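# Pack three foods in container, lid on, four flaps locked

## Task

Place the bread roll, the yogurt cup and the cherry tomato inside the food container, then fit the container's lid and latch each of its four flaps.

## Robot and tools

Robot: two UR12e-style six-joint arms, left_arm and right_arm, each ending in a Robotiq 2F-85 two-finger gripper with a wrist camera (cam_left_wrist, cam_right_wrist, both 896x504). Base roots in the scene frame: left_arm at (+0.093, +0.631, 0) m, right_arm at (+0.009, -0.599, 0) m, each turned only slightly about z. A camera stand sits behind the arms.

Frames: the scene frame has its origin at table height midway between the nominal bases, +x out over the table, +z up, left_arm toward +y (arm names do not match image sides). Each arm's end_effector_position, quaternion (wxyz) and velocities are in that arm's own base frame, in metres, m/s and rad/s, and may be off by a few centimetres. end_effector_position is the point between the pads when closed; fingers point along gripper +z and close along its y axis. A block juts about 10 cm toward gripper +x.

Row layout (used by execute_actions and move): 18 numbers, left_arm's 9 then right_arm's 9, always all 18 even if one arm is idle. Each arm's 9: six absolute joint angle targets in radians, in this unusual order: shoulder lift, elbow, wrist 1, wrist 2, wrist 3, shoulder pan; then gripper position, force_limit, speed, each from -1 to 1. Joint ranges: elbow -3.142 to 3.142, all others -6.283 to 6.283; targets well beyond a range are refused, slightly beyond are clipped (result may say "joint sent to its limit"). To keep a joint still, resend its "Joint targets" value. To keep a gripper unchanged, resend its last three numbers (0 is a real command).

Gripper numbers: position +1 = open 85 mm, about -0.8 = pads touching, -1 = close until blocked. force_limit and speed set grip force; slow speed (-1) and low force_limit give the gentlest grip, speed 0 or +1 from a wide start gives 120-245 N per pad. speed is roughly 20 mm/s at -1, 85 at 0, 150 at +1. Both start at +1. A changed force_limit or speed only applies after a position change of at least 0.01. To grip: send -1, hold it, confirm object_status 2. object_status: 0 moving, 1 blocked while opening, 2 blocked while closing (holding), 3 reached target or fully closed. position_measured is in counts: 3 open, ~78 = 60 mm, 130 = 40 mm, 180 = 20 mm, 230 closed.

Tools:
- execute_actions(actions, cameras): actions is a list of actions; each action is up to 15 rows, one per 1/30 s step, the last row held to fill 15 steps. An empty list returns full state and all camera images. cameras: list of names, ["all"], or [].
- move(target, speed, blend, stop_force, zero, blocking, cameras): target is one row or a list of up to 15 rows (absolute joint targets), joints interpolated together so the hand follows a curve, no obstacle avoidance. speed: rad/s of the farthest-moving joint, 0.01 to 3.14, default 0.5; one value or one per target. blend: corner rounding in rad for a list, 0 means stop at each. stop_force: 4 to 120 N, ends an arm's path on a wrist-force rise; use with low speed for touching; omit it when lifting away from contact. zero (with stop_force): true re-zeroes before the move. blocking=false returns after ~0.5 s while it runs (not with stop_force). Result adds a "move:" line: done, off_target, moving, held, fault; limits=held if steps were withheld.
- wait(seconds 0-10), stop() brakes a running move, zoom_image(camera, region [x0,y0,x1,y1], at most 504x504 px of the latest image), zero_wrist_force(arm), read_manual(section="licences"), finished_scene(scene 1 or 2) ends the scene irreversibly.

Results: Joint positions, velocities, targets and torques per arm in the joint order above; "within noise" velocities drop end-effector velocity lines. Wrist force/torque along the gripper's axes, plus the peak since last shown. "joint command not followed" means the inter-arm clearance check altered targets. Tool commands, motor temperatures, MOTOR HOT warnings.

Limits: joint speeds up to 2.09 rad/s (shoulder) and 3.14 (others); large moves may still be in progress when a result returns. Fault stops (10 s) come from contact torque reaching 293 N m (shoulder pan, shoulder lift), 133 (elbow), 48 (wrists), held weight included, or an outside force around 150 N. Motors at 85 °C brake the arm for 30-60 s; avoid long stretched holds or pushing into unreachable poses.

Avoid: anything leaving the table, dropping or releasing moving parts, fast impacts, pressing a stiff arm past firm contact, crushing parts still resting on something, and any contact or grip between the two arms. Keep grips moderate and moves smooth; the result must stay in place after finishing.

Each tool is called after "Request:" as name(argument=value, ...), one argument or row to a line, values as JSON.

## Session

Request:
execute_actions(
  actions=[],
)

Scene clock: 0.00 s.
left_arm: end_effector_position=(+0.8406, -0.5371, +0.3401) position_measured=3 object_status=3 end_effector_quat_wxyz=(-0.038, +0.802, +0.016, +0.596) | right_arm: end_effector_position=(+0.1717, +0.7217, +0.3325) position_measured=3 object_status=3 end_effector_quat_wxyz=(-0.320, +0.859, -0.024, +0.399)
Joint names: [shoulder lift, elbow, wrist 1, wrist 2, wrist 3, shoulder pan]
Joint positions: left_arm=[-1.057 1.817 -3.337 -0.563 2.693 -0.997] | right_arm=[-1.592 -2.281 -0.352 0.57 -1.428 5.07]
Joint velocities: within noise
Joint torques (N m): no reading
Motor temperatures (°C): left_arm=[26 30 33 35 37 27] | right_arm=[34 27 37 32 34 27]
Wrist force (N): no reading
Wrist torque (N m): no reading
Wrist force, peak (N): no reading
Joint targets: left_arm=[-1.057 1.817 -3.337 -0.563 2.693 -0.997] | right_arm=[-1.592 -2.281 -0.352 0.570 -1.428 5.070]
Tool commands: left_gripper/position=+1.0 left_gripper/force_limit=+1.0 left_gripper/speed=+1.0 right_gripper/position=+1.0 right_gripper/force_limit=+1.0 right_gripper/speed=+1.0

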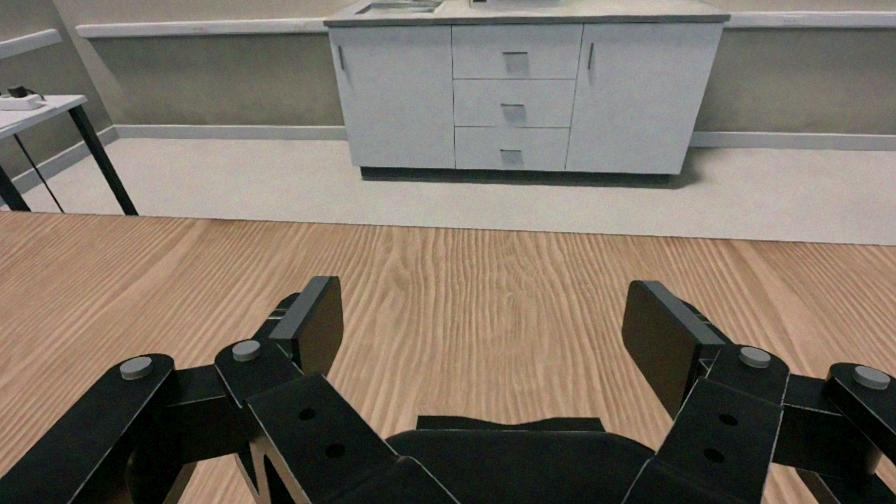

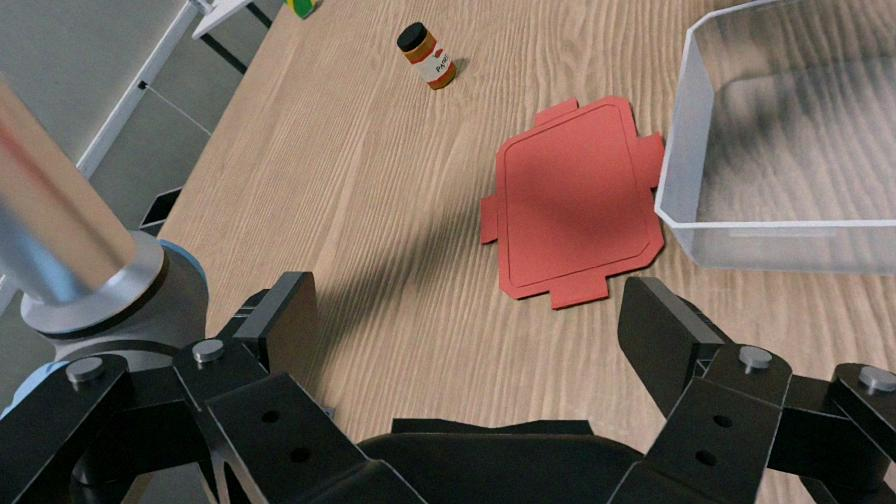

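Request:
move(
  target=[-1.839,1.817,-1.549,-1.571,2.397,-0.783,1,1,1,-1.450,-1.701,-1.562,1.571,-2.467,3.826,1,1,1],
  speed=1.0,
  cameras=["all"],
)

Scene clock: 4.80 s.
left_arm: end_effector_position=(+0.4978, -0.2498, +0.5002) position_measured=3 object_status=3 end_effector_quat_wxyz=(+0.000, +1.000, -0.019, +0.000) | right_arm: end_effector_position=(+0.5884, +0.2555, +0.4995) position_measured=3 object_status=3 end_effector_quat_wxyz=(+0.000, +1.000, +0.005, +0.000)
Joint names: [shoulder lift, elbow, wrist 1, wrist 2, wrist 3, shoulder pan]
Joint positions: left_arm=[-1.839 1.817 -1.549 -1.571 2.397 -0.783] | right_arm=[-1.45 -1.701 -1.562 1.571 -2.467 3.826]
Joint torques (N m): left_arm=[-31.9 -48.6 -0.48 -3.16 -3.21 16.49] | right_arm=[55.51 64.65 0.84 2.03 -1.83 -8.87]
Wrist force (N): left_arm=[0.2 0.3 0.1] | right_arm=[-1.0 -1.8 0.1]
Wrist torque (N m): left_arm=[-0.15 0.39 0.15] | right_arm=[-0.08 0.31 -0.26]
Wrist force, peak (N): left_arm=[-1.8 -1.8 -0.6] | right_arm=[-2.6 -0.1 -1.3]
Joint targets: left_arm=[-1.839 1.817 -1.549 -1.571 2.397 -0.783] | right_arm=[-1.450 -1.701 -1.562 1.571 -2.467 3.826]
move: done

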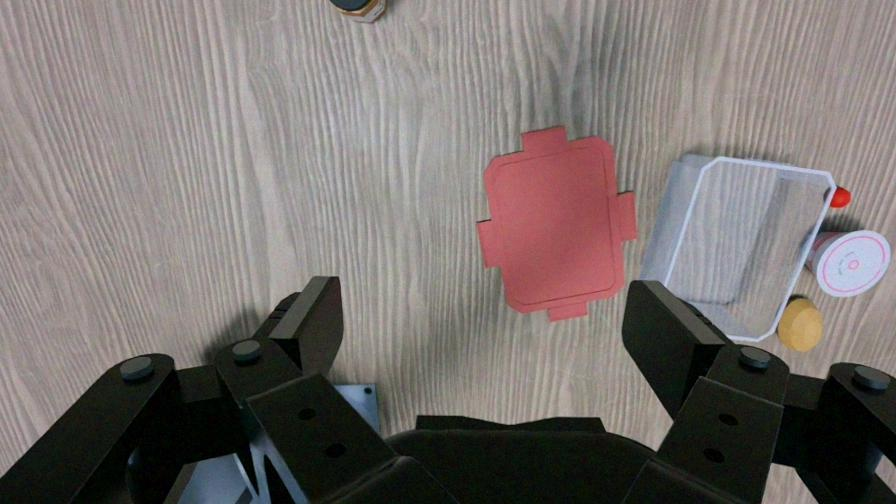

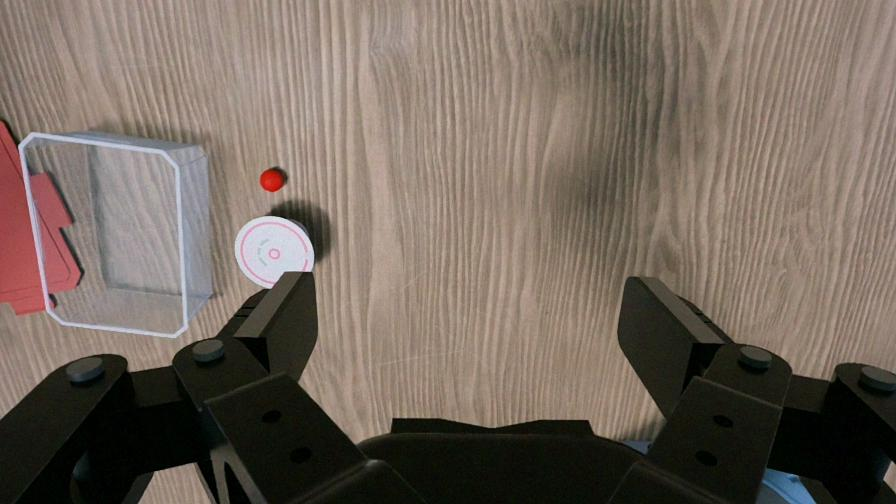

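Request:
zoom_image(
  camera="cam_left_wrist",
  region=[450, 100, 896, 350],
)

Request:
zoom_image(
  camera="cam_right_wrist",
  region=[0, 100, 340, 350],
)

Scaled by 1.130 from the camera's 896x504 image, which has a finer 1280x720 frame.

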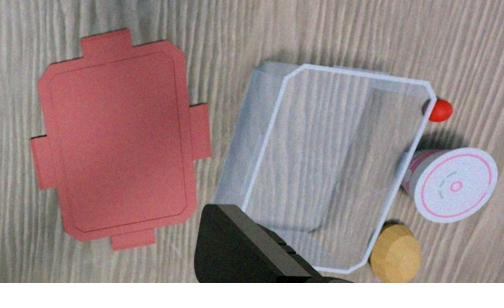

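Scaled by 1.482 from the camera's 896x504 image, which has a finer 1280x720 frame.

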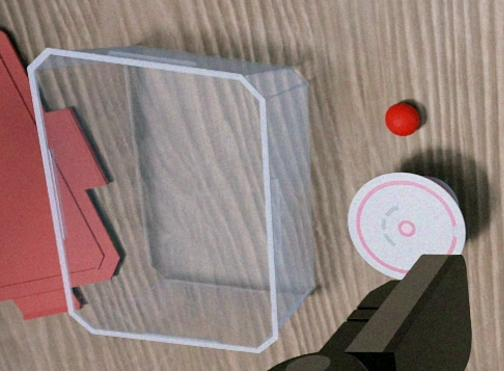

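Request:
move(
  target=[-1.839,1.817,-1.549,-1.571,2.397,-0.783,1,1,1,-1.528,-1.896,-1.289,1.571,-2.030,4.263,1,1,1],
  speed=1.0,
  cameras=["cam_right_wrist"],
)

Request:
zoom_image(
  camera="cam_right_wrist",
  region=[140, 0, 560, 300],
)

Scene clock: 6.53 s.
left_arm: end_effector_position=(+0.4977, -0.2497, +0.5002) position_measured=3 object_status=3 end_effector_quat_wxyz=(+0.000, +1.000, -0.019, +0.000) | right_arm: end_effector_position=(+0.4360, +0.5029, +0.3497) position_measured=3 object_status=3 end_effector_quat_wxyz=(+0.000, +1.000, +0.005, +0.000)
Joint names: [shoulder lift, elbow, wrist 1, wrist 2, wrist 3, shoulder pan]
Joint positions: left_arm=[-1.839 1.817 -1.549 -1.571 2.397 -0.783] | right_arm=[-1.528 -1.896 -1.289 1.571 -2.03 4.263]
Joint torques (N m): left_arm=[-34.72 -41.72 -0.68 -3.49 -3.18 15.88] | right_arm=[33.44 39.13 7.68 -0.79 2.65 21.5]
Wrist force (N): left_arm=[0.4 0.6 0.0] | right_arm=[-0.9 -1.2 0.9]
Wrist torque (N m): left_arm=[-0.11 0.35 0.15] | right_arm=[-0.03 0.35 -0.46]
Wrist force, peak (N): left_arm=[0.6 0.5 0.6] | right_arm=[-3.8 -5.3 2.7]
Joint targets: left_arm=[-1.839 1.817 -1.549 -1.571 2.397 -0.783] | right_arm=[-1.528 -1.896 -1.289 1.571 -2.030 4.263]
move: done
Images, in order (width x height): cam_right_wrist 896x504.

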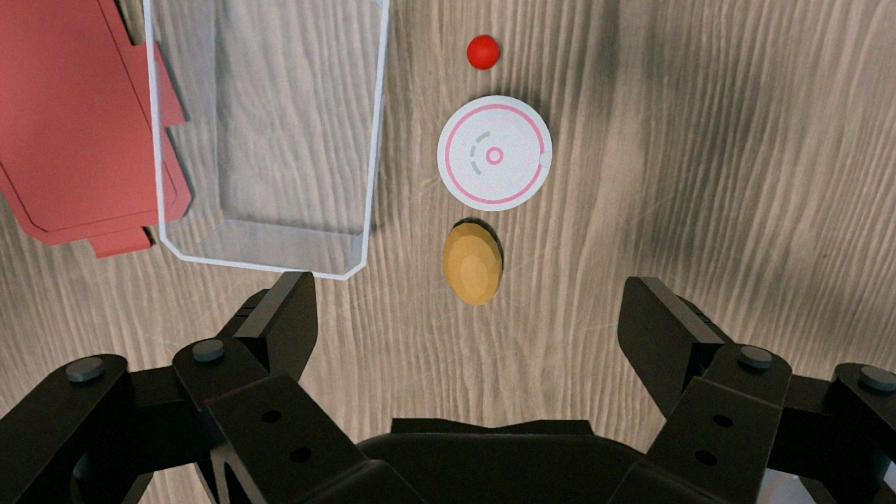

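Scaled by 1.200 from the camera's 896x504 image, which has a finer 1280x720 frame.

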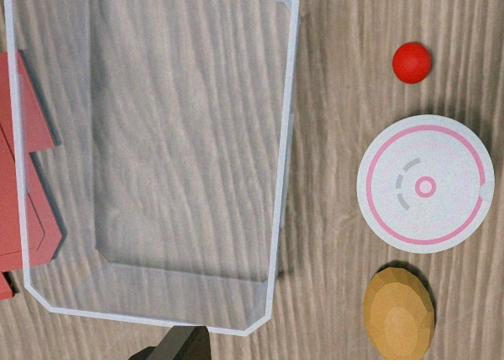

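Request:
move(
  target=[-1.839,1.817,-1.549,-1.571,2.397,-0.783,1,1,1,-1.237,-2.532,-0.373,1.571,-3.1416,4.248,1,1,1],
  speed=1.0,
  cameras=["cam_right_wrist"],
)

Request:
zoom_image(
  camera="cam_right_wrist",
  region=[200, 0, 700, 300],
)

Scene clock: 9.17 s.
left_arm: end_effector_position=(+0.4977, -0.2497, +0.5002) position_measured=3 object_status=3 end_effector_quat_wxyz=(+0.000, +1.000, -0.019, +0.000) | right_arm: end_effector_position=(+0.3868, +0.3835, +0.2498) position_measured=3 object_status=3 end_effector_quat_wxyz=(-0.148, +0.816, +0.504, +0.239)
Joint names: [shoulder lift, elbow, wrist 1, wrist 2, wrist 3, shoulder pan]
Joint positions: left_arm=[-1.839 1.817 -1.549 -1.571 2.397 -0.783] | right_arm=[-1.237 -2.532 -0.373 1.571 -3.141 4.248]
Joint torques (N m): left_arm=[-34.2 -41.37 -0.45 -3.08 -2.79 15.79] | right_arm=[27.3 33.73 9.25 -1.39 -2.61 -15.41]
Wrist force (N): left_arm=[0.0 0.1 0.2] | right_arm=[-0.4 -1.2 1.2]
Wrist torque (N m): left_arm=[-0.18 0.42 0.15] | right_arm=[-0.03 0.16 -0.16]
Wrist force, peak (N): left_arm=[0.5 0.5 0.5] | right_arm=[-2.4 -0.7 1.5]
Joint targets: left_arm=[-1.839 1.817 -1.549 -1.571 2.397 -0.783] | right_arm=[-1.237 -2.532 -0.373 1.571 -3.142 4.248]
move: done
Images, in order (width x height): cam_right_wrist 896x504.

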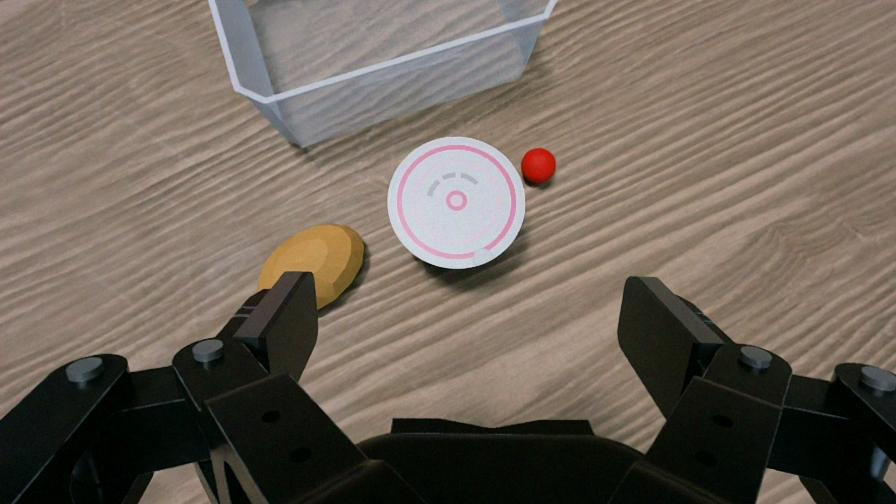

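Scaled by 1.008 from the camera's 896x504 image, which has a finer 1280x720 frame.

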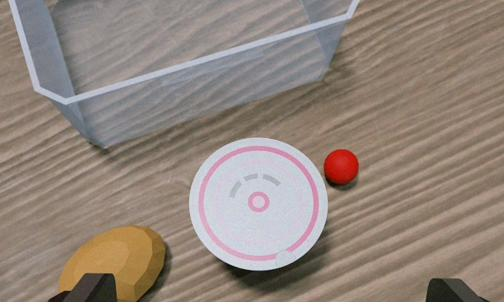

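Request:
move(
  target=[-1.839,1.817,-1.549,-1.571,2.397,-0.783,1,1,1,-1.295,-2.658,0.061,1.571,0,4.248,1,1,1],
  speed=1.5,
  cameras=["cam_right_wrist"],
)

Request:
zoom_image(
  camera="cam_right_wrist",
  region=[200, 0, 700, 300],
)

Scene clock: 12.77 s.
left_arm: end_effector_position=(+0.4977, -0.2497, +0.5002) position_measured=3 object_status=3 end_effector_quat_wxyz=(+0.000, +1.000, -0.019, +0.000) | right_arm: end_effector_position=(+0.3868, +0.3834, +0.2498) position_measured=3 object_status=3 end_effector_quat_wxyz=(+0.339, -0.482, +0.780, +0.210)
Joint names: [shoulder lift, elbow, wrist 1, wrist 2, wrist 3, shoulder pan]
Joint positions: left_arm=[-1.839 1.817 -1.549 -1.571 2.397 -0.783] | right_arm=[-1.295 -2.658 0.061 1.571 0 4.248]
Joint torques (N m): left_arm=[-31.27 -41.9 -0.13 -2.76 -3.36 15.36] | right_arm=[3.94 26.93 8.62 -1.12 1.6 -10.12]
Wrist force (N): left_arm=[0.4 0.5 0.2] | right_arm=[-0.2 -1.7 0.6]
Wrist torque (N m): left_arm=[-0.12 0.36 0.15] | right_arm=[-0.27 0.44 -0.62]
Wrist force, peak (N): left_arm=[0.7 0.7 0.1] | right_arm=[-0.9 -2.4 0.0]
Joint targets: left_arm=[-1.839 1.817 -1.549 -1.571 2.397 -0.783] | right_arm=[-1.295 -2.658 0.061 1.571 0.000 4.248]
move: done
Images, in order (width x height): cam_right_wrist 896x504.

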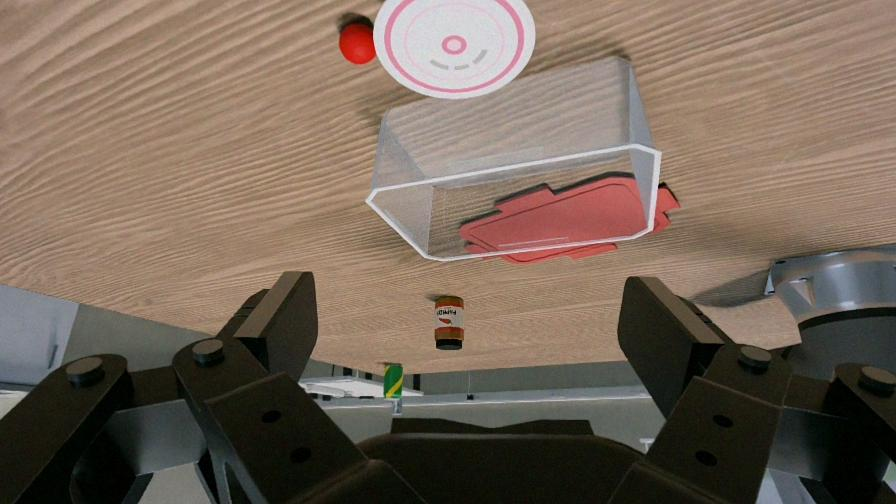

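Scaled by 1.008 from the camera's 896x504 image, which has a finer 1280x720 frame.

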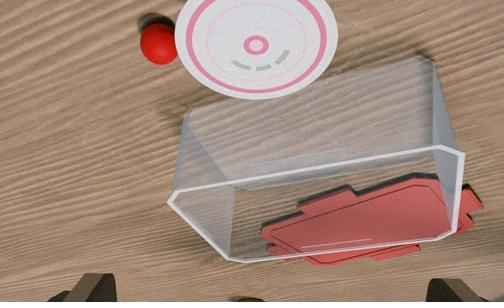

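Request:
move(
  target=[-1.839,1.817,-1.549,-1.571,2.397,-0.783,1,1,1,-1.840,-2.760,0.808,1.571,-3.1416,4.2316,1,1,1],
  speed=1.5,
  cameras=["cam_right_wrist"],
)

Scene clock: 16.97 s.
left_arm: end_effector_position=(+0.4977, -0.2497, +0.5002) position_measured=3 object_status=3 end_effector_quat_wxyz=(+0.000, +1.000, -0.019, +0.000) | right_arm: end_effector_position=(+0.3974, +0.3855, +0.1269) position_measured=3 object_status=3 end_effector_quat_wxyz=(-0.230, +0.766, +0.464, +0.380)
Joint names: [shoulder lift, elbow, wrist 1, wrist 2, wrist 3, shoulder pan]
Joint positions: left_arm=[-1.839 1.817 -1.549 -1.571 2.397 -0.783] | right_arm=[-1.84 -2.76 0.808 1.571 -3.141 4.232]
Joint torques (N m): left_arm=[-34.47 -41.14 -0.99 -2.59 -3.24 14.66] | right_arm=[22.33 0.16 8.01 -1.31 -2.07 -13.85]
Wrist force (N): left_arm=[0.3 0.2 0.3] | right_arm=[-0.2 -1.3 1.7]
Wrist torque (N m): left_arm=[-0.17 0.38 0.15] | right_arm=[-0.05 0.06 -0.07]
Wrist force, peak (N): left_arm=[0.1 0.9 0.5] | right_arm=[-0.7 -2.6 0.9]
Joint targets: left_arm=[-1.839 1.817 -1.549 -1.571 2.397 -0.783] | right_arm=[-1.840 -2.760 0.808 1.571 -3.142 4.232]
move: done
Images, in order (width x height): cam_right_wrist 896x504.

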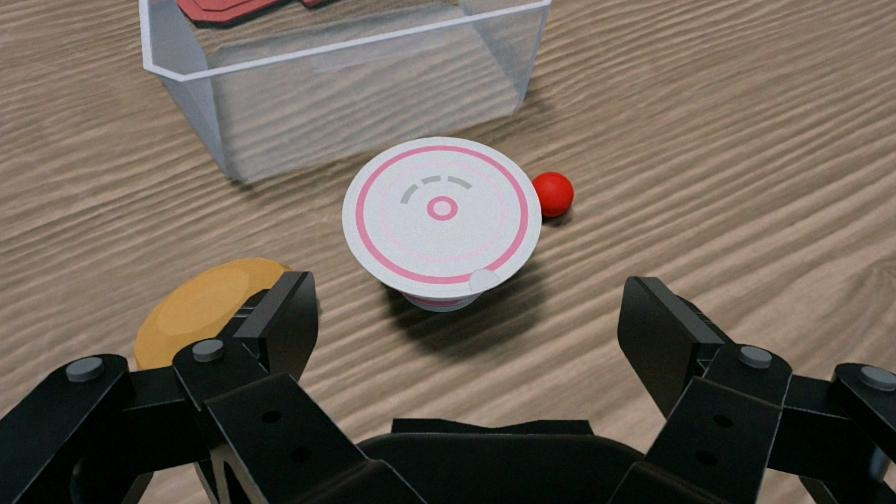

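Request:
move(
  target=[-1.839,1.817,-1.549,-1.571,2.397,-0.783,1,1,1,-1.5285,-2.270,-0.914,1.571,-1.969,4.424,1,1,1],
  speed=1.5,
  cameras=["cam_right_wrist"],
)

Scene clock: 20.27 s.
left_arm: end_effector_position=(+0.4977, -0.2497, +0.5002) position_measured=3 object_status=3 end_effector_quat_wxyz=(+0.000, +1.000, -0.019, +0.000) | right_arm: end_effector_position=(+0.3223, +0.4744, +0.1599) position_measured=3 object_status=3 end_effector_quat_wxyz=(+0.000, +0.998, +0.055, +0.000)
Joint names: [shoulder lift, elbow, wrist 1, wrist 2, wrist 3, shoulder pan]
Joint positions: left_arm=[-1.839 1.817 -1.549 -1.571 2.397 -0.783] | right_arm=[-1.529 -2.27 -0.914 1.571 -1.969 4.424]
Joint torques (N m): left_arm=[-31.92 -42.66 -0.73 -3.08 -2.96 14.48] | right_arm=[52.81 54.55 0.49 -0.67 1.7 17.29]
Wrist force (N): left_arm=[0.2 0.4 0.3] | right_arm=[-0.8 -1.1 1.6]
Wrist torque (N m): left_arm=[-0.13 0.38 0.15] | right_arm=[0.03 0.35 -0.42]
Wrist force, peak (N): left_arm=[0.7 0.6 -0.1] | right_arm=[-0.4 -1.6 2.2]
Joint targets: left_arm=[-1.839 1.817 -1.549 -1.571 2.397 -0.783] | right_arm=[-1.529 -2.270 -0.914 1.571 -1.969 4.424]
move: done
Images, in order (width x height): cam_right_wrist 896x504.

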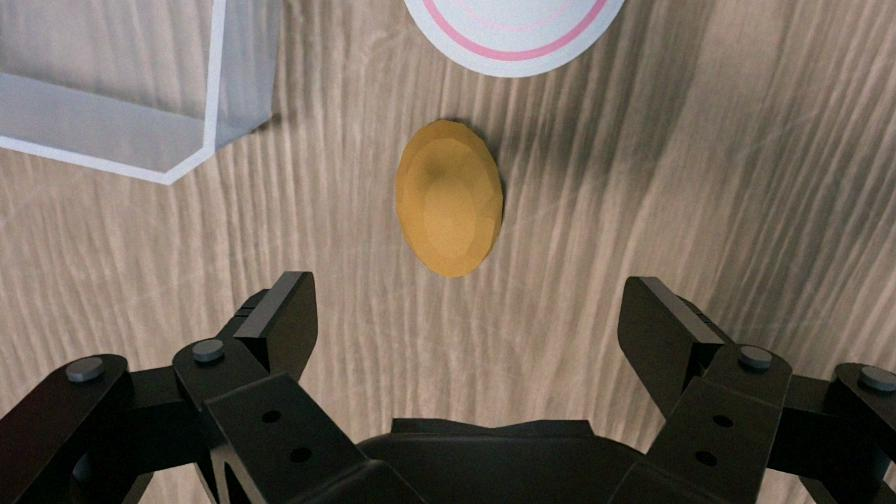

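Request:
move(
  target=[
    [-1.839,1.817,-1.549,-1.571,2.397,-0.783,1,1,1,-1.755,-2.375,-0.5825,1.571,-1.969,4.424,1,-0.5,-0.5],
    [-1.839,1.817,-1.549,-1.571,2.397,-0.783,1,1,1,-1.755,-2.375,-0.5825,1.571,-1.969,4.424,-1,-0.5,-0.5],
    [-1.839,1.817,-1.549,-1.571,2.397,-0.783,1,1,1,-1.5285,-2.270,-0.914,1.571,-1.969,4.424,-1,-0.5,-0.5],
  ],
  speed=0.8,
  cameras=["cam_right_wrist"],
)

Scene clock: 23.57 s.
left_arm: end_effector_position=(+0.4977, -0.2497, +0.5002) position_measured=3 object_status=3 end_effector_quat_wxyz=(+0.000, +1.000, -0.019, +0.000) | right_arm: end_effector_position=(+0.3223, +0.4744, +0.1598) position_measured=91 object_status=2 end_effector_quat_wxyz=(+0.000, +0.998, +0.055, +0.000)
Joint names: [shoulder lift, elbow, wrist 1, wrist 2, wrist 3, shoulder pan]
Joint positions: left_arm=[-1.839 1.817 -1.549 -1.571 2.397 -0.783] | right_arm=[-1.529 -2.27 -0.914 1.571 -1.969 4.424]
Joint torques (N m): left_arm=[-34.05 -43.47 -0.7 -3.15 -3.19 15.94] | right_arm=[46.39 54.44 1.02 -1.22 2.05 6.17]
Wrist force (N): left_arm=[0.2 0.6 0.4] | right_arm=[-0.5 -1.3 1.2]
Wrist torque (N m): left_arm=[-0.10 0.39 0.15] | right_arm=[-0.01 0.31 -0.41]
Wrist force, peak (N): left_arm=[0.5 0.8 0.5] | right_arm=[-6.4 1.7 -37.2]
Joint targets: left_arm=[-1.839 1.817 -1.549 -1.571 2.397 -0.783] | right_arm=[-1.529 -2.270 -0.914 1.571 -1.969 4.424]
move: done
Images, in order (width x height): cam_right_wrist 896x504.

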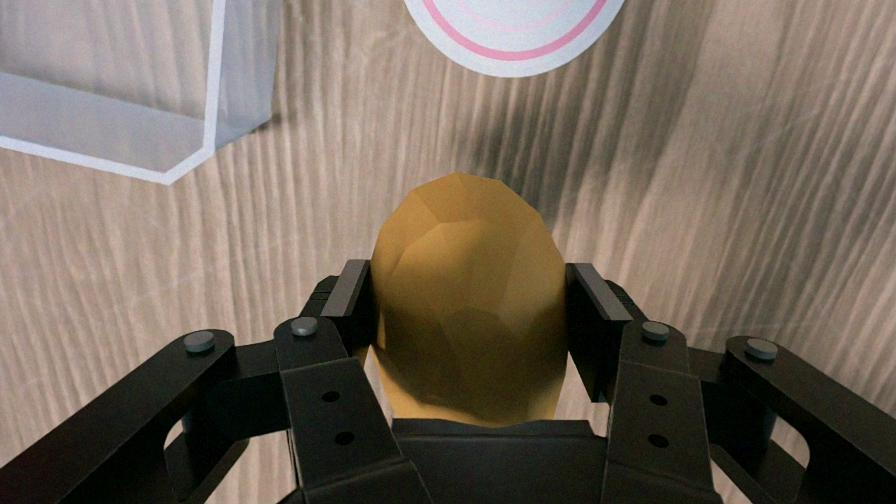

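Request:
move(
  target=[
    [-1.839,1.817,-1.549,-1.571,2.397,-0.783,1,1,1,-1.834,-1.8775,-1.001,1.571,-3.281,4.412,-1,-0.5,-0.5],
    [-1.839,1.817,-1.549,-1.571,2.397,-0.783,1,1,1,-1.922,-1.924,-0.868,1.571,-3.281,4.412,-1,-0.5,-0.5],
  ],
  speed=0.8,
  cameras=["all"],
)

Scene clock: 27.13 s.
left_arm: end_effector_position=(+0.4977, -0.2497, +0.5002) position_measured=3 object_status=3 end_effector_quat_wxyz=(+0.000, +1.000, -0.019, +0.000) | right_arm: end_effector_position=(+0.3929, +0.6799, +0.1019) position_measured=91 object_status=2 end_effector_quat_wxyz=(+0.000, +0.762, +0.648, -0.001)
Joint names: [shoulder lift, elbow, wrist 1, wrist 2, wrist 3, shoulder pan]
Joint positions: left_arm=[-1.839 1.817 -1.549 -1.571 2.397 -0.783] | right_arm=[-1.922 -1.924 -0.868 1.571 -3.281 4.412]
Joint torques (N m): left_arm=[-32.77 -43.54 -0.99 -2.79 -3.2 13.42] | right_arm=[61.6 31.83 8.32 -0.98 -2.3 -6.69]
Wrist force (N): left_arm=[0.4 0.5 0.4] | right_arm=[-1.1 -0.8 1.2]
Wrist torque (N m): left_arm=[-0.13 0.35 0.15] | right_arm=[0.09 0.34 -0.30]
Wrist force, peak (N): left_arm=[0.6 1.0 0.2] | right_arm=[-1.1 -1.0 4.6]
Joint targets: left_arm=[-1.839 1.817 -1.549 -1.571 2.397 -0.783] | right_arm=[-1.922 -1.924 -0.868 1.571 -3.281 4.412]
move: done

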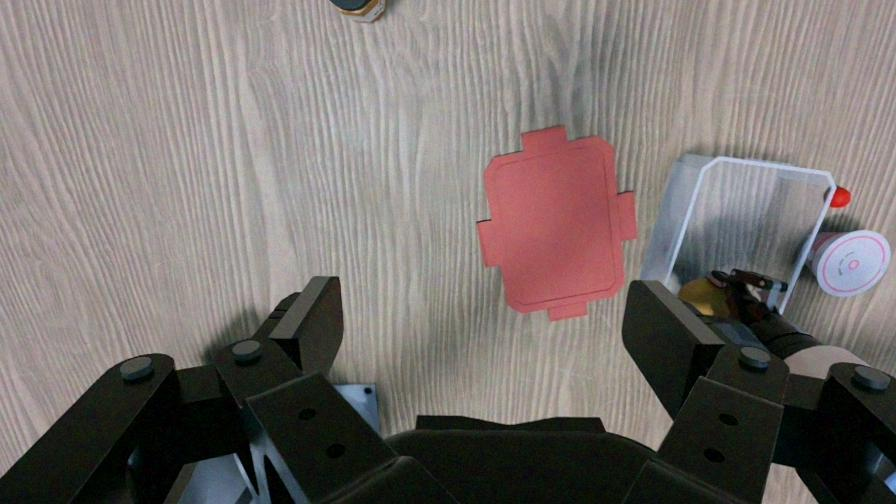

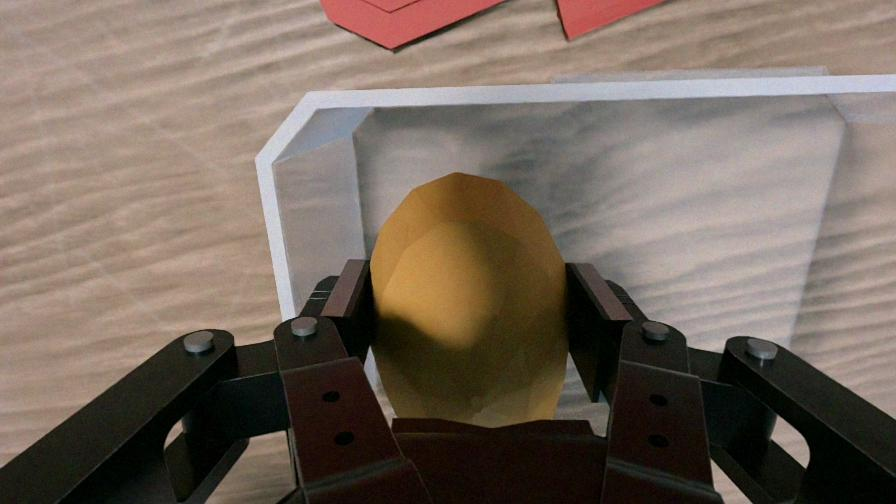

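Request:
move(
  target=[
    [-1.839,1.817,-1.549,-1.571,2.397,-0.783,1,1,1,-1.9186,-1.9295,-0.864,1.571,-3.291,4.4016,-1,-0.5,-0.5],
    [-1.839,1.817,-1.549,-1.571,2.397,-0.783,1,1,1,-2.009,-1.9676,-0.736,1.571,-3.291,4.4016,-1,-0.5,-0.5],
    [-1.839,1.817,-1.549,-1.571,2.397,-0.783,1,1,1,-2.009,-1.9676,-0.736,1.571,-3.291,4.4016,0.6,-0.5,-0.5],
    [-1.839,1.817,-1.549,-1.571,2.397,-0.783,1,1,1,-1.834,-1.8775,-1.001,1.571,-3.281,4.412,0.6,-0.5,-0.5],
  ],
  speed=0.6,
  cameras=["cam_right_wrist"],
)

Request:
move(
  target=[-1.839,1.817,-1.549,-1.571,2.397,-0.783,1,1,1,-1.6378,-2.4267,-0.8544,0.8227,-1.272,4.7698,1,-0.5,0],
  speed=1.2,
  cameras=["cam_right_wrist"],
)

Scene clock: 31.03 s.
left_arm: end_effector_position=(+0.4977, -0.2497, +0.5002) position_measured=3 object_status=3 end_effector_quat_wxyz=(+0.000, +1.000, -0.019, +0.000) | right_arm: end_effector_position=(+0.3913, +0.6749, +0.1798) position_measured=53 object_status=3 end_effector_quat_wxyz=(+0.000, +0.762, +0.648, +0.000)
Joint names: [shoulder lift, elbow, wrist 1, wrist 2, wrist 3, shoulder pan]
Joint positions: left_arm=[-1.839 1.817 -1.549 -1.571 2.397 -0.783] | right_arm=[-1.834 -1.878 -1.001 1.571 -3.281 4.412]
Joint torques (N m): left_arm=[-33.63 -43.32 -0.84 -2.63 -2.92 16.14] | right_arm=[79.74 57.26 2.13 2.01 2.16 17.79]
Wrist force (N): left_arm=[0.6 0.5 0.3] | right_arm=[-0.8 -1.1 1.5]
Wrist torque (N m): left_arm=[-0.12 0.33 0.15] | right_arm=[-0.02 0.39 -0.47]
Wrist force, peak (N): left_arm=[0.8 0.6 0.0] | right_arm=[-1.3 -1.3 5.3]
Joint targets: left_arm=[-1.839 1.817 -1.549 -1.571 2.397 -0.783] | right_arm=[-1.834 -1.877 -1.001 1.571 -3.281 4.412]
move: done
Images, in order (width x height): cam_right_wrist 896x504.

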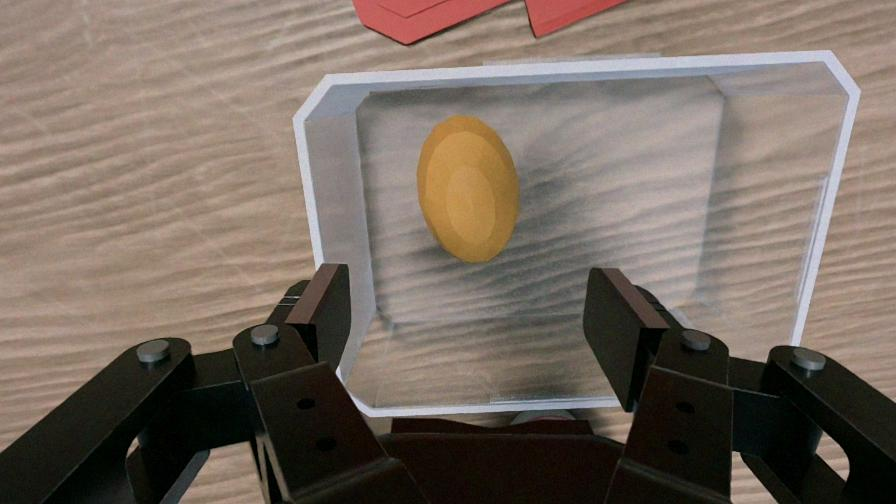

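Scene clock: 33.47 s.
left_arm: end_effector_position=(+0.4977, -0.2497, +0.5002) position_measured=3 object_status=3 end_effector_quat_wxyz=(+0.000, +1.000, -0.019, +0.000) | right_arm: end_effector_position=(+0.3403, +0.4809, +0.1080) position_measured=3 object_status=3 end_effector_quat_wxyz=(+0.030, +0.924, -0.074, +0.375)
Joint names: [shoulder lift, elbow, wrist 1, wrist 2, wrist 3, shoulder pan]
Joint positions: left_arm=[-1.839 1.817 -1.549 -1.571 2.397 -0.783] | right_arm=[-1.638 -2.427 -0.854 0.823 -1.272 4.77]
Joint torques (N m): left_arm=[-33.03 -43.26 -0.85 -2.85 -2.59 14.53] | right_arm=[53.31 23.38 7.24 -3.65 2.22 19.32]
Wrist force (N): left_arm=[0.5 0.1 0.1] | right_arm=[-0.4 -1.2 1.5]
Wrist torque (N m): left_arm=[-0.19 0.34 0.15] | right_arm=[-0.10 0.08 -0.21]
Wrist force, peak (N): left_arm=[0.6 0.6 0.3] | right_arm=[-0.8 -2.2 2.2]
Joint targets: left_arm=[-1.839 1.817 -1.549 -1.571 2.397 -0.783] | right_arm=[-1.638 -2.427 -0.854 0.823 -1.272 4.770]
move: done
Images, in order (width x height): cam_right_wrist 896x504.

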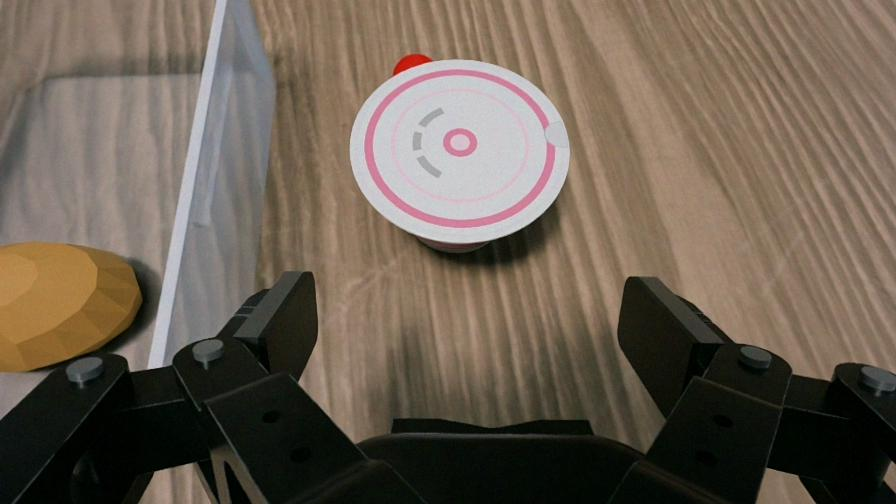

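Request:
move(
  target=[-1.839,1.817,-1.549,-1.571,2.397,-0.783,1,1,1,-1.8745,-2.4457,-0.438,0.801,-1.505,4.5997,1,-0.5,0],
  speed=0.3,
  stop_force=12,
  cameras=["all"],
)

Scene clock: 36.27 s.
left_arm: end_effector_position=(+0.4977, -0.2497, +0.5002) position_measured=3 object_status=3 end_effector_quat_wxyz=(+0.000, +1.000, -0.019, +0.000) | right_arm: end_effector_position=(+0.4270, +0.4670, +0.0281) position_measured=3 object_status=3 end_effector_quat_wxyz=(+0.030, +0.924, -0.074, +0.375)
Joint names: [shoulder lift, elbow, wrist 1, wrist 2, wrist 3, shoulder pan]
Joint positions: left_arm=[-1.839 1.817 -1.549 -1.571 2.397 -0.783] | right_arm=[-1.874 -2.446 -0.438 0.801 -1.505 4.6]
Joint torques (N m): left_arm=[-32.23 -43.59 -1.41 -2.62 -3.06 15.8] | right_arm=[37.81 12.87 7.69 -4.43 -2.3 -14.39]
Wrist force (N): left_arm=[0.2 0.6 0.0] | right_arm=[-1.4 -0.8 1.1]
Wrist torque (N m): left_arm=[-0.10 0.38 0.15] | right_arm=[0.04 0.21 -0.08]
Wrist force, peak (N): left_arm=[0.4 0.7 0.3] | right_arm=[-1.0 -0.9 2.4]
Joint targets: left_arm=[-1.839 1.817 -1.549 -1.571 2.397 -0.783] | right_arm=[-1.875 -2.446 -0.438 0.801 -1.505 4.600]
move: done

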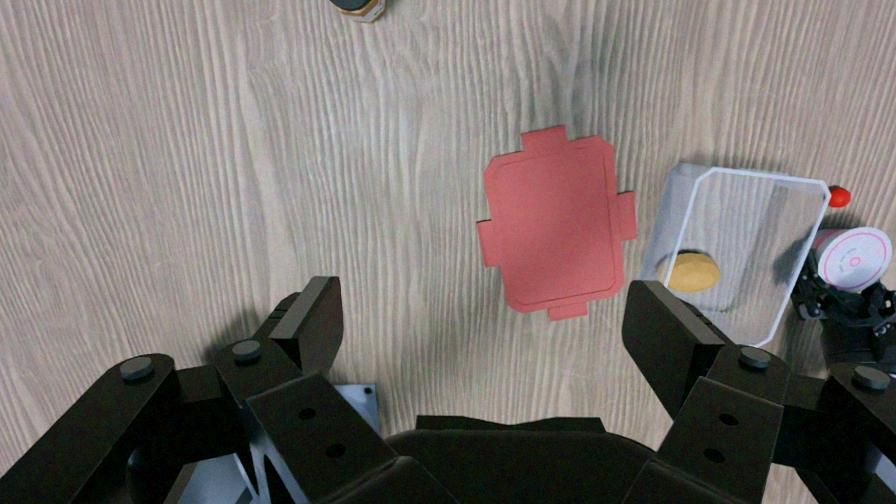

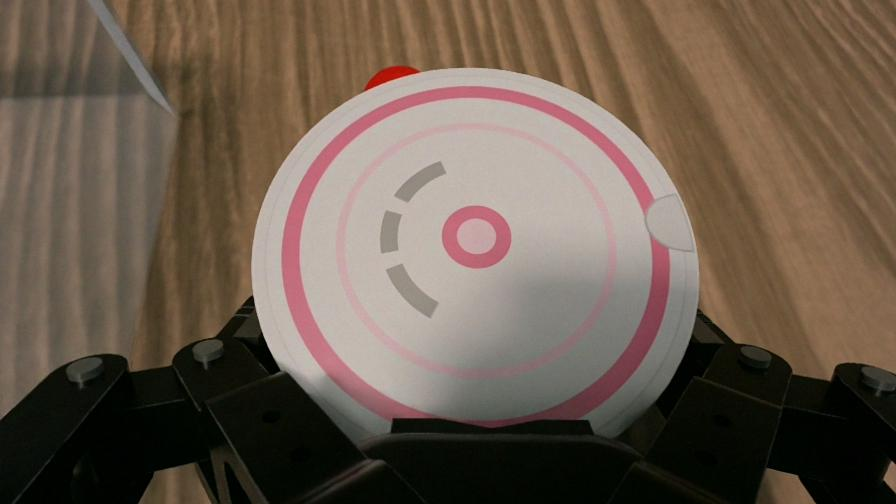

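Request:
move(
  target=[-1.839,1.817,-1.549,-1.571,2.397,-0.783,1,1,1,-1.8745,-2.4457,-0.438,0.801,-1.505,4.5997,-1,-0.5,-1],
  cameras=["all"],
)

Request:
zoom_image(
  camera="cam_left_wrist",
  region=[640, 140, 896, 380],
)

Scene clock: 37.67 s.
left_arm: end_effector_position=(+0.4977, -0.2497, +0.5002) position_measured=3 object_status=3 end_effector_quat_wxyz=(+0.000, +1.000, -0.019, +0.000) | right_arm: end_effector_position=(+0.4270, +0.4670, +0.0281) position_measured=48 object_status=0 end_effector_quat_wxyz=(+0.030, +0.924, -0.074, +0.375)
Joint names: [shoulder lift, elbow, wrist 1, wrist 2, wrist 3, shoulder pan]
Joint positions: left_arm=[-1.839 1.817 -1.549 -1.571 2.397 -0.783] | right_arm=[-1.875 -2.446 -0.438 0.801 -1.505 4.6]
Joint torques (N m): left_arm=[-32.12 -43.81 -0.52 -2.58 -2.89 16.35] | right_arm=[39.34 16.72 7.41 -4.27 -2.56 -10.76]
Wrist force (N): left_arm=[0.2 0.3 0.3] | right_arm=[-1.5 -0.1 2.3]
Wrist torque (N m): left_arm=[-0.15 0.39 0.15] | right_arm=[0.13 0.14 -0.06]
Wrist force, peak (N): left_arm=[0.5 0.6 0.4] | right_arm=[-1.5 -1.3 2.0]
Joint targets: left_arm=[-1.839 1.817 -1.549 -1.571 2.397 -0.783] | right_arm=[-1.875 -2.446 -0.438 0.801 -1.505 4.600]
move: done

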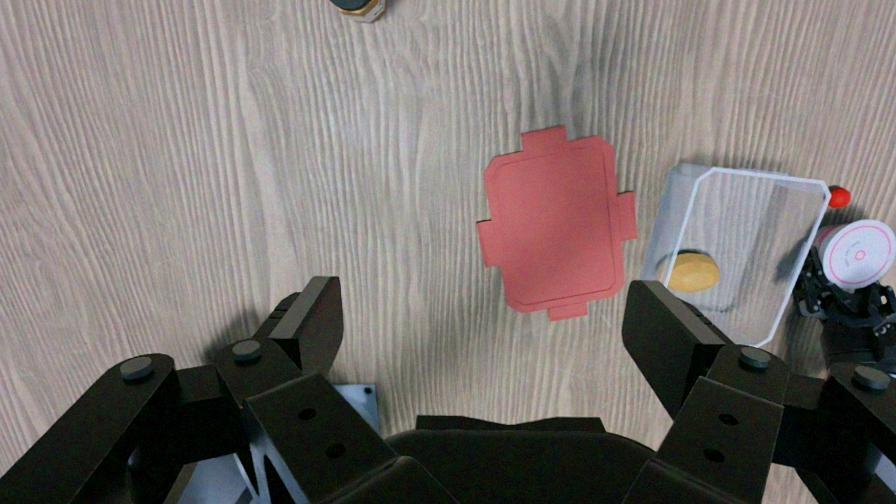

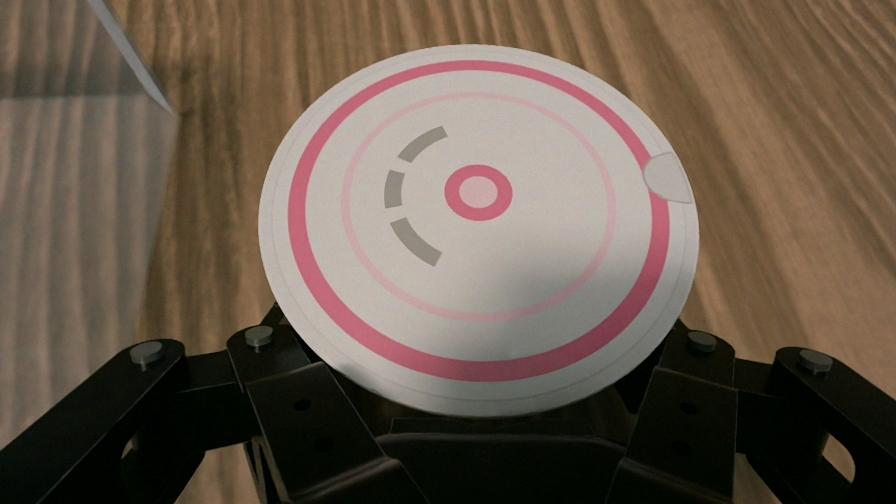

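Scaled by 1.969 from the camera's 896x504 image, which has a finer 1280x720 frame.

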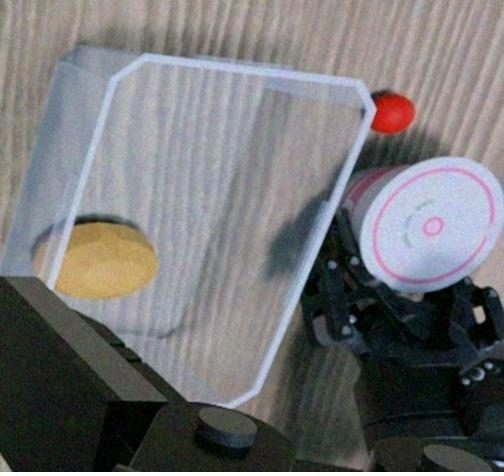

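Request:
wait(
  seconds=1,
  cameras=["cam_right_wrist"],
)

Scene clock: 38.77 s.
left_arm: end_effector_position=(+0.4977, -0.2497, +0.5002) position_measured=3 object_status=3 end_effector_quat_wxyz=(+0.000, +1.000, -0.019, +0.000) | right_arm: end_effector_position=(+0.4270, +0.4670, +0.0281) position_measured=48 object_status=2 end_effector_quat_wxyz=(+0.030, +0.924, -0.074, +0.375)
Joint names: [shoulder lift, elbow, wrist 1, wrist 2, wrist 3, shoulder pan]
Joint positions: left_arm=[-1.839 1.817 -1.549 -1.571 2.397 -0.783] | right_arm=[-1.875 -2.446 -0.438 0.801 -1.505 4.6]
Joint torques (N m): left_arm=[-33.54 -43.44 -0.68 -2.74 -2.67 13.3] | right_arm=[42.55 18.63 7.26 -3.95 -2.51 -11.45]
Wrist force (N): left_arm=[0.4 0.5 0.2] | right_arm=[-1.5 -0.7 2.0]
Wrist torque (N m): left_arm=[-0.13 0.35 0.15] | right_arm=[0.01 0.13 -0.06]
Wrist force, peak (N): left_arm=[0.4 0.9 0.4] | right_arm=[-1.7 -1.3 1.8]
Joint targets: left_arm=[-1.839 1.817 -1.549 -1.571 2.397 -0.783] | right_arm=[-1.875 -2.446 -0.438 0.801 -1.505 4.600]
Tool commands: left_gripper/position=+1.0 left_gripper/force_limit=+1.0 left_gripper/speed=+1.0 right_gripper/position=-1.0 right_gripper/force_limit=-0.5 right_gripper/speed=-1.0
wait: 1.00 s; at rest by 0.07 s
Images, in order (width x height): cam_right_wrist 896x504.

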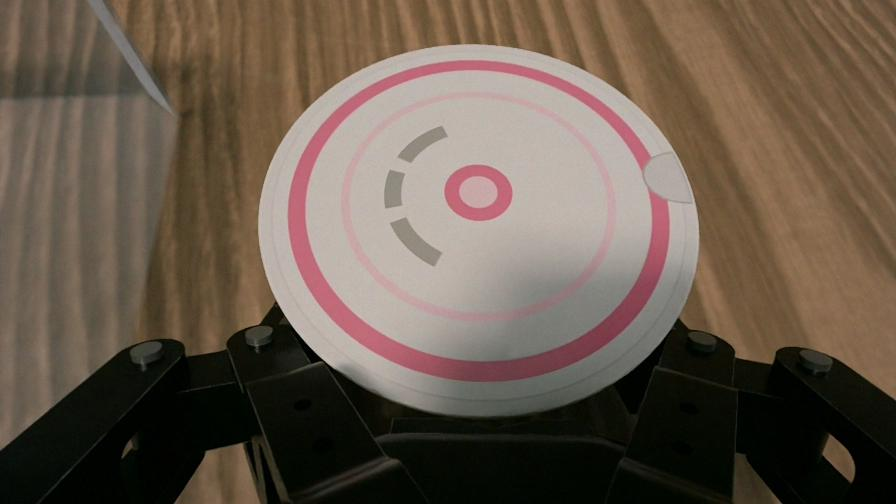

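Request:
move(
  target=[-1.839,1.817,-1.549,-1.571,2.397,-0.783,1,1,1,-1.7615,-2.4278,-0.5689,0.801,-1.505,4.5997,-1,-0.5,-1],
  speed=0.2,
  cameras=["all"],
)

Scene clock: 40.03 s.
left_arm: end_effector_position=(+0.4977, -0.2497, +0.5002) position_measured=3 object_status=3 end_effector_quat_wxyz=(+0.000, +1.000, -0.019, +0.000) | right_arm: end_effector_position=(+0.4270, +0.4670, +0.0779) position_measured=48 object_status=2 end_effector_quat_wxyz=(+0.030, +0.924, -0.074, +0.375)
Joint names: [shoulder lift, elbow, wrist 1, wrist 2, wrist 3, shoulder pan]
Joint positions: left_arm=[-1.839 1.817 -1.549 -1.571 2.397 -0.783] | right_arm=[-1.762 -2.428 -0.569 0.801 -1.505 4.6]
Joint torques (N m): left_arm=[-31.32 -44.83 -1.08 -2.89 -2.85 15.42] | right_arm=[59.68 40.21 1.96 -3.91 -2.18 -10.46]
Wrist force (N): left_arm=[0.3 0.3 0.0] | right_arm=[-1.3 -1.3 2.5]
Wrist torque (N m): left_arm=[-0.16 0.38 0.15] | right_arm=[-0.10 -0.01 -0.02]
Wrist force, peak (N): left_arm=[0.4 0.6 0.7] | right_arm=[-2.2 -0.6 3.2]
Joint targets: left_arm=[-1.839 1.817 -1.549 -1.571 2.397 -0.783] | right_arm=[-1.761 -2.428 -0.569 0.801 -1.505 4.600]
move: done

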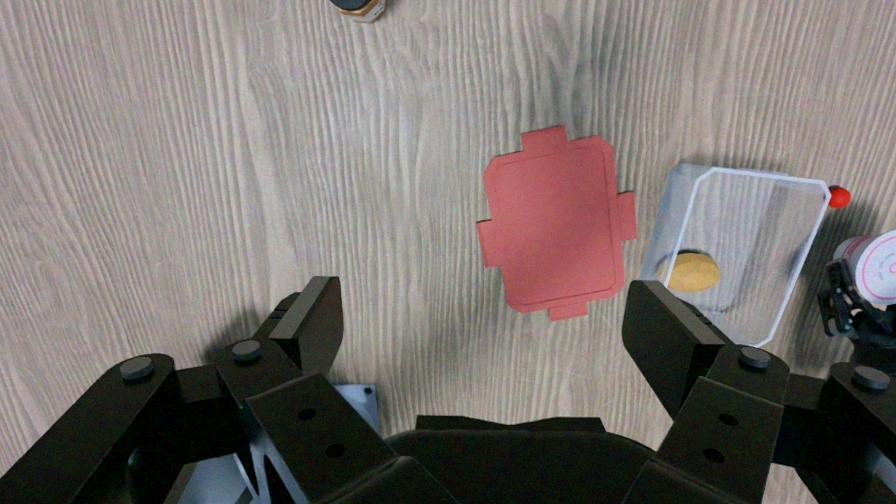

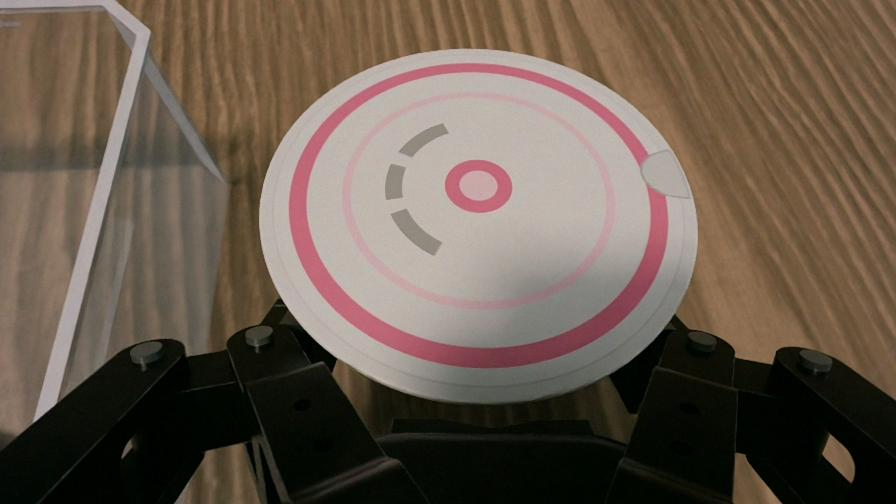

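Request:
move(
  target=[
    [-1.839,1.817,-1.549,-1.571,2.397,-0.783,1,1,1,-1.6044,-2.3779,-0.7759,0.801,-1.505,4.5997,-1,-0.5,-1],
    [-1.839,1.817,-1.549,-1.571,2.397,-0.783,1,1,1,-1.8916,-2.0445,-0.732,0.801,-1.634,4.5467,-1,-0.5,-1],
  ],
  speed=0.4,
  cameras=["all"],
)

Request:
zoom_image(
  camera="cam_left_wrist",
  region=[640, 140, 896, 380],
)

Scene clock: 43.33 s.
left_arm: end_effector_position=(+0.4977, -0.2497, +0.5002) position_measured=3 object_status=3 end_effector_quat_wxyz=(+0.000, +1.000, -0.019, +0.000) | right_arm: end_effector_position=(+0.4858, +0.6511, +0.1560) position_measured=48 object_status=2 end_effector_quat_wxyz=(+0.022, +0.925, -0.056, +0.375)
Joint names: [shoulder lift, elbow, wrist 1, wrist 2, wrist 3, shoulder pan]
Joint positions: left_arm=[-1.839 1.817 -1.549 -1.571 2.397 -0.783] | right_arm=[-1.891 -2.045 -0.732 0.801 -1.634 4.547]
Joint torques (N m): left_arm=[-31.65 -43.9 -0.88 -2.72 -2.86 14.74] | right_arm=[57.25 50.73 8.42 -2.95 -2.2 -14.51]
Wrist force (N): left_arm=[0.1 0.4 0.3] | right_arm=[-1.7 -1.3 2.8]
Wrist torque (N m): left_arm=[-0.13 0.41 0.15] | right_arm=[-0.06 0.03 -0.03]
Wrist force, peak (N): left_arm=[0.4 0.8 0.4] | right_arm=[-1.5 -3.5 3.5]
Joint targets: left_arm=[-1.839 1.817 -1.549 -1.571 2.397 -0.783] | right_arm=[-1.892 -2.044 -0.732 0.801 -1.634 4.547]
move: done

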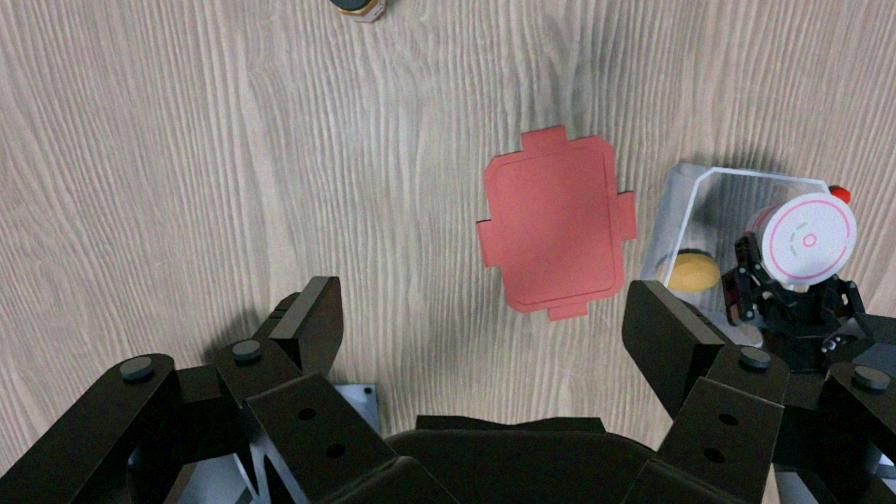

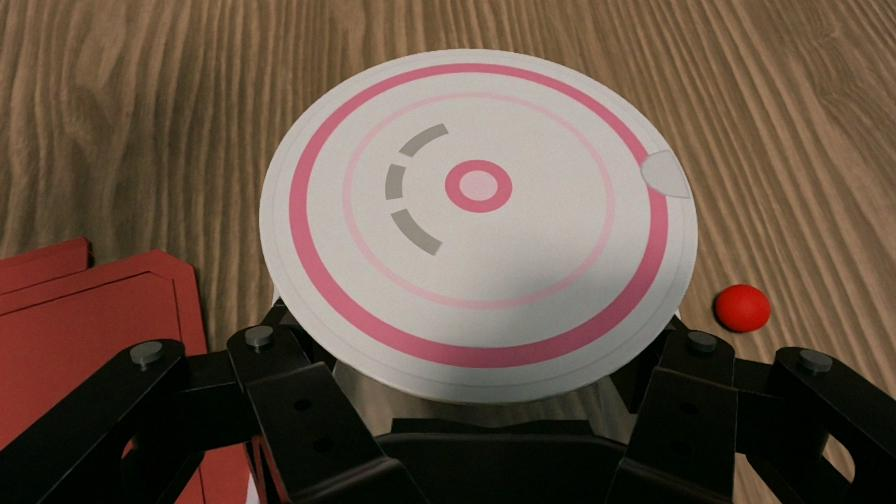

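Scaled by 1.969 from the camera's 896x504 image, which has a finer 1280x720 frame.

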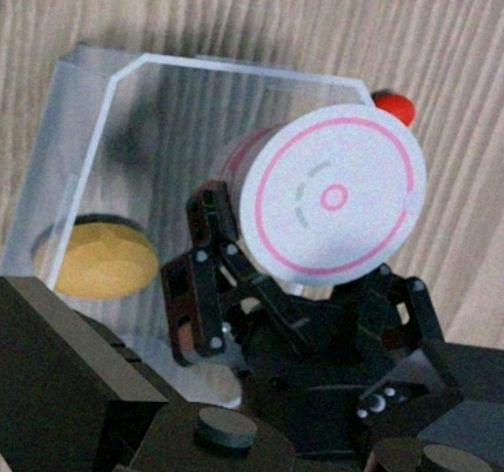

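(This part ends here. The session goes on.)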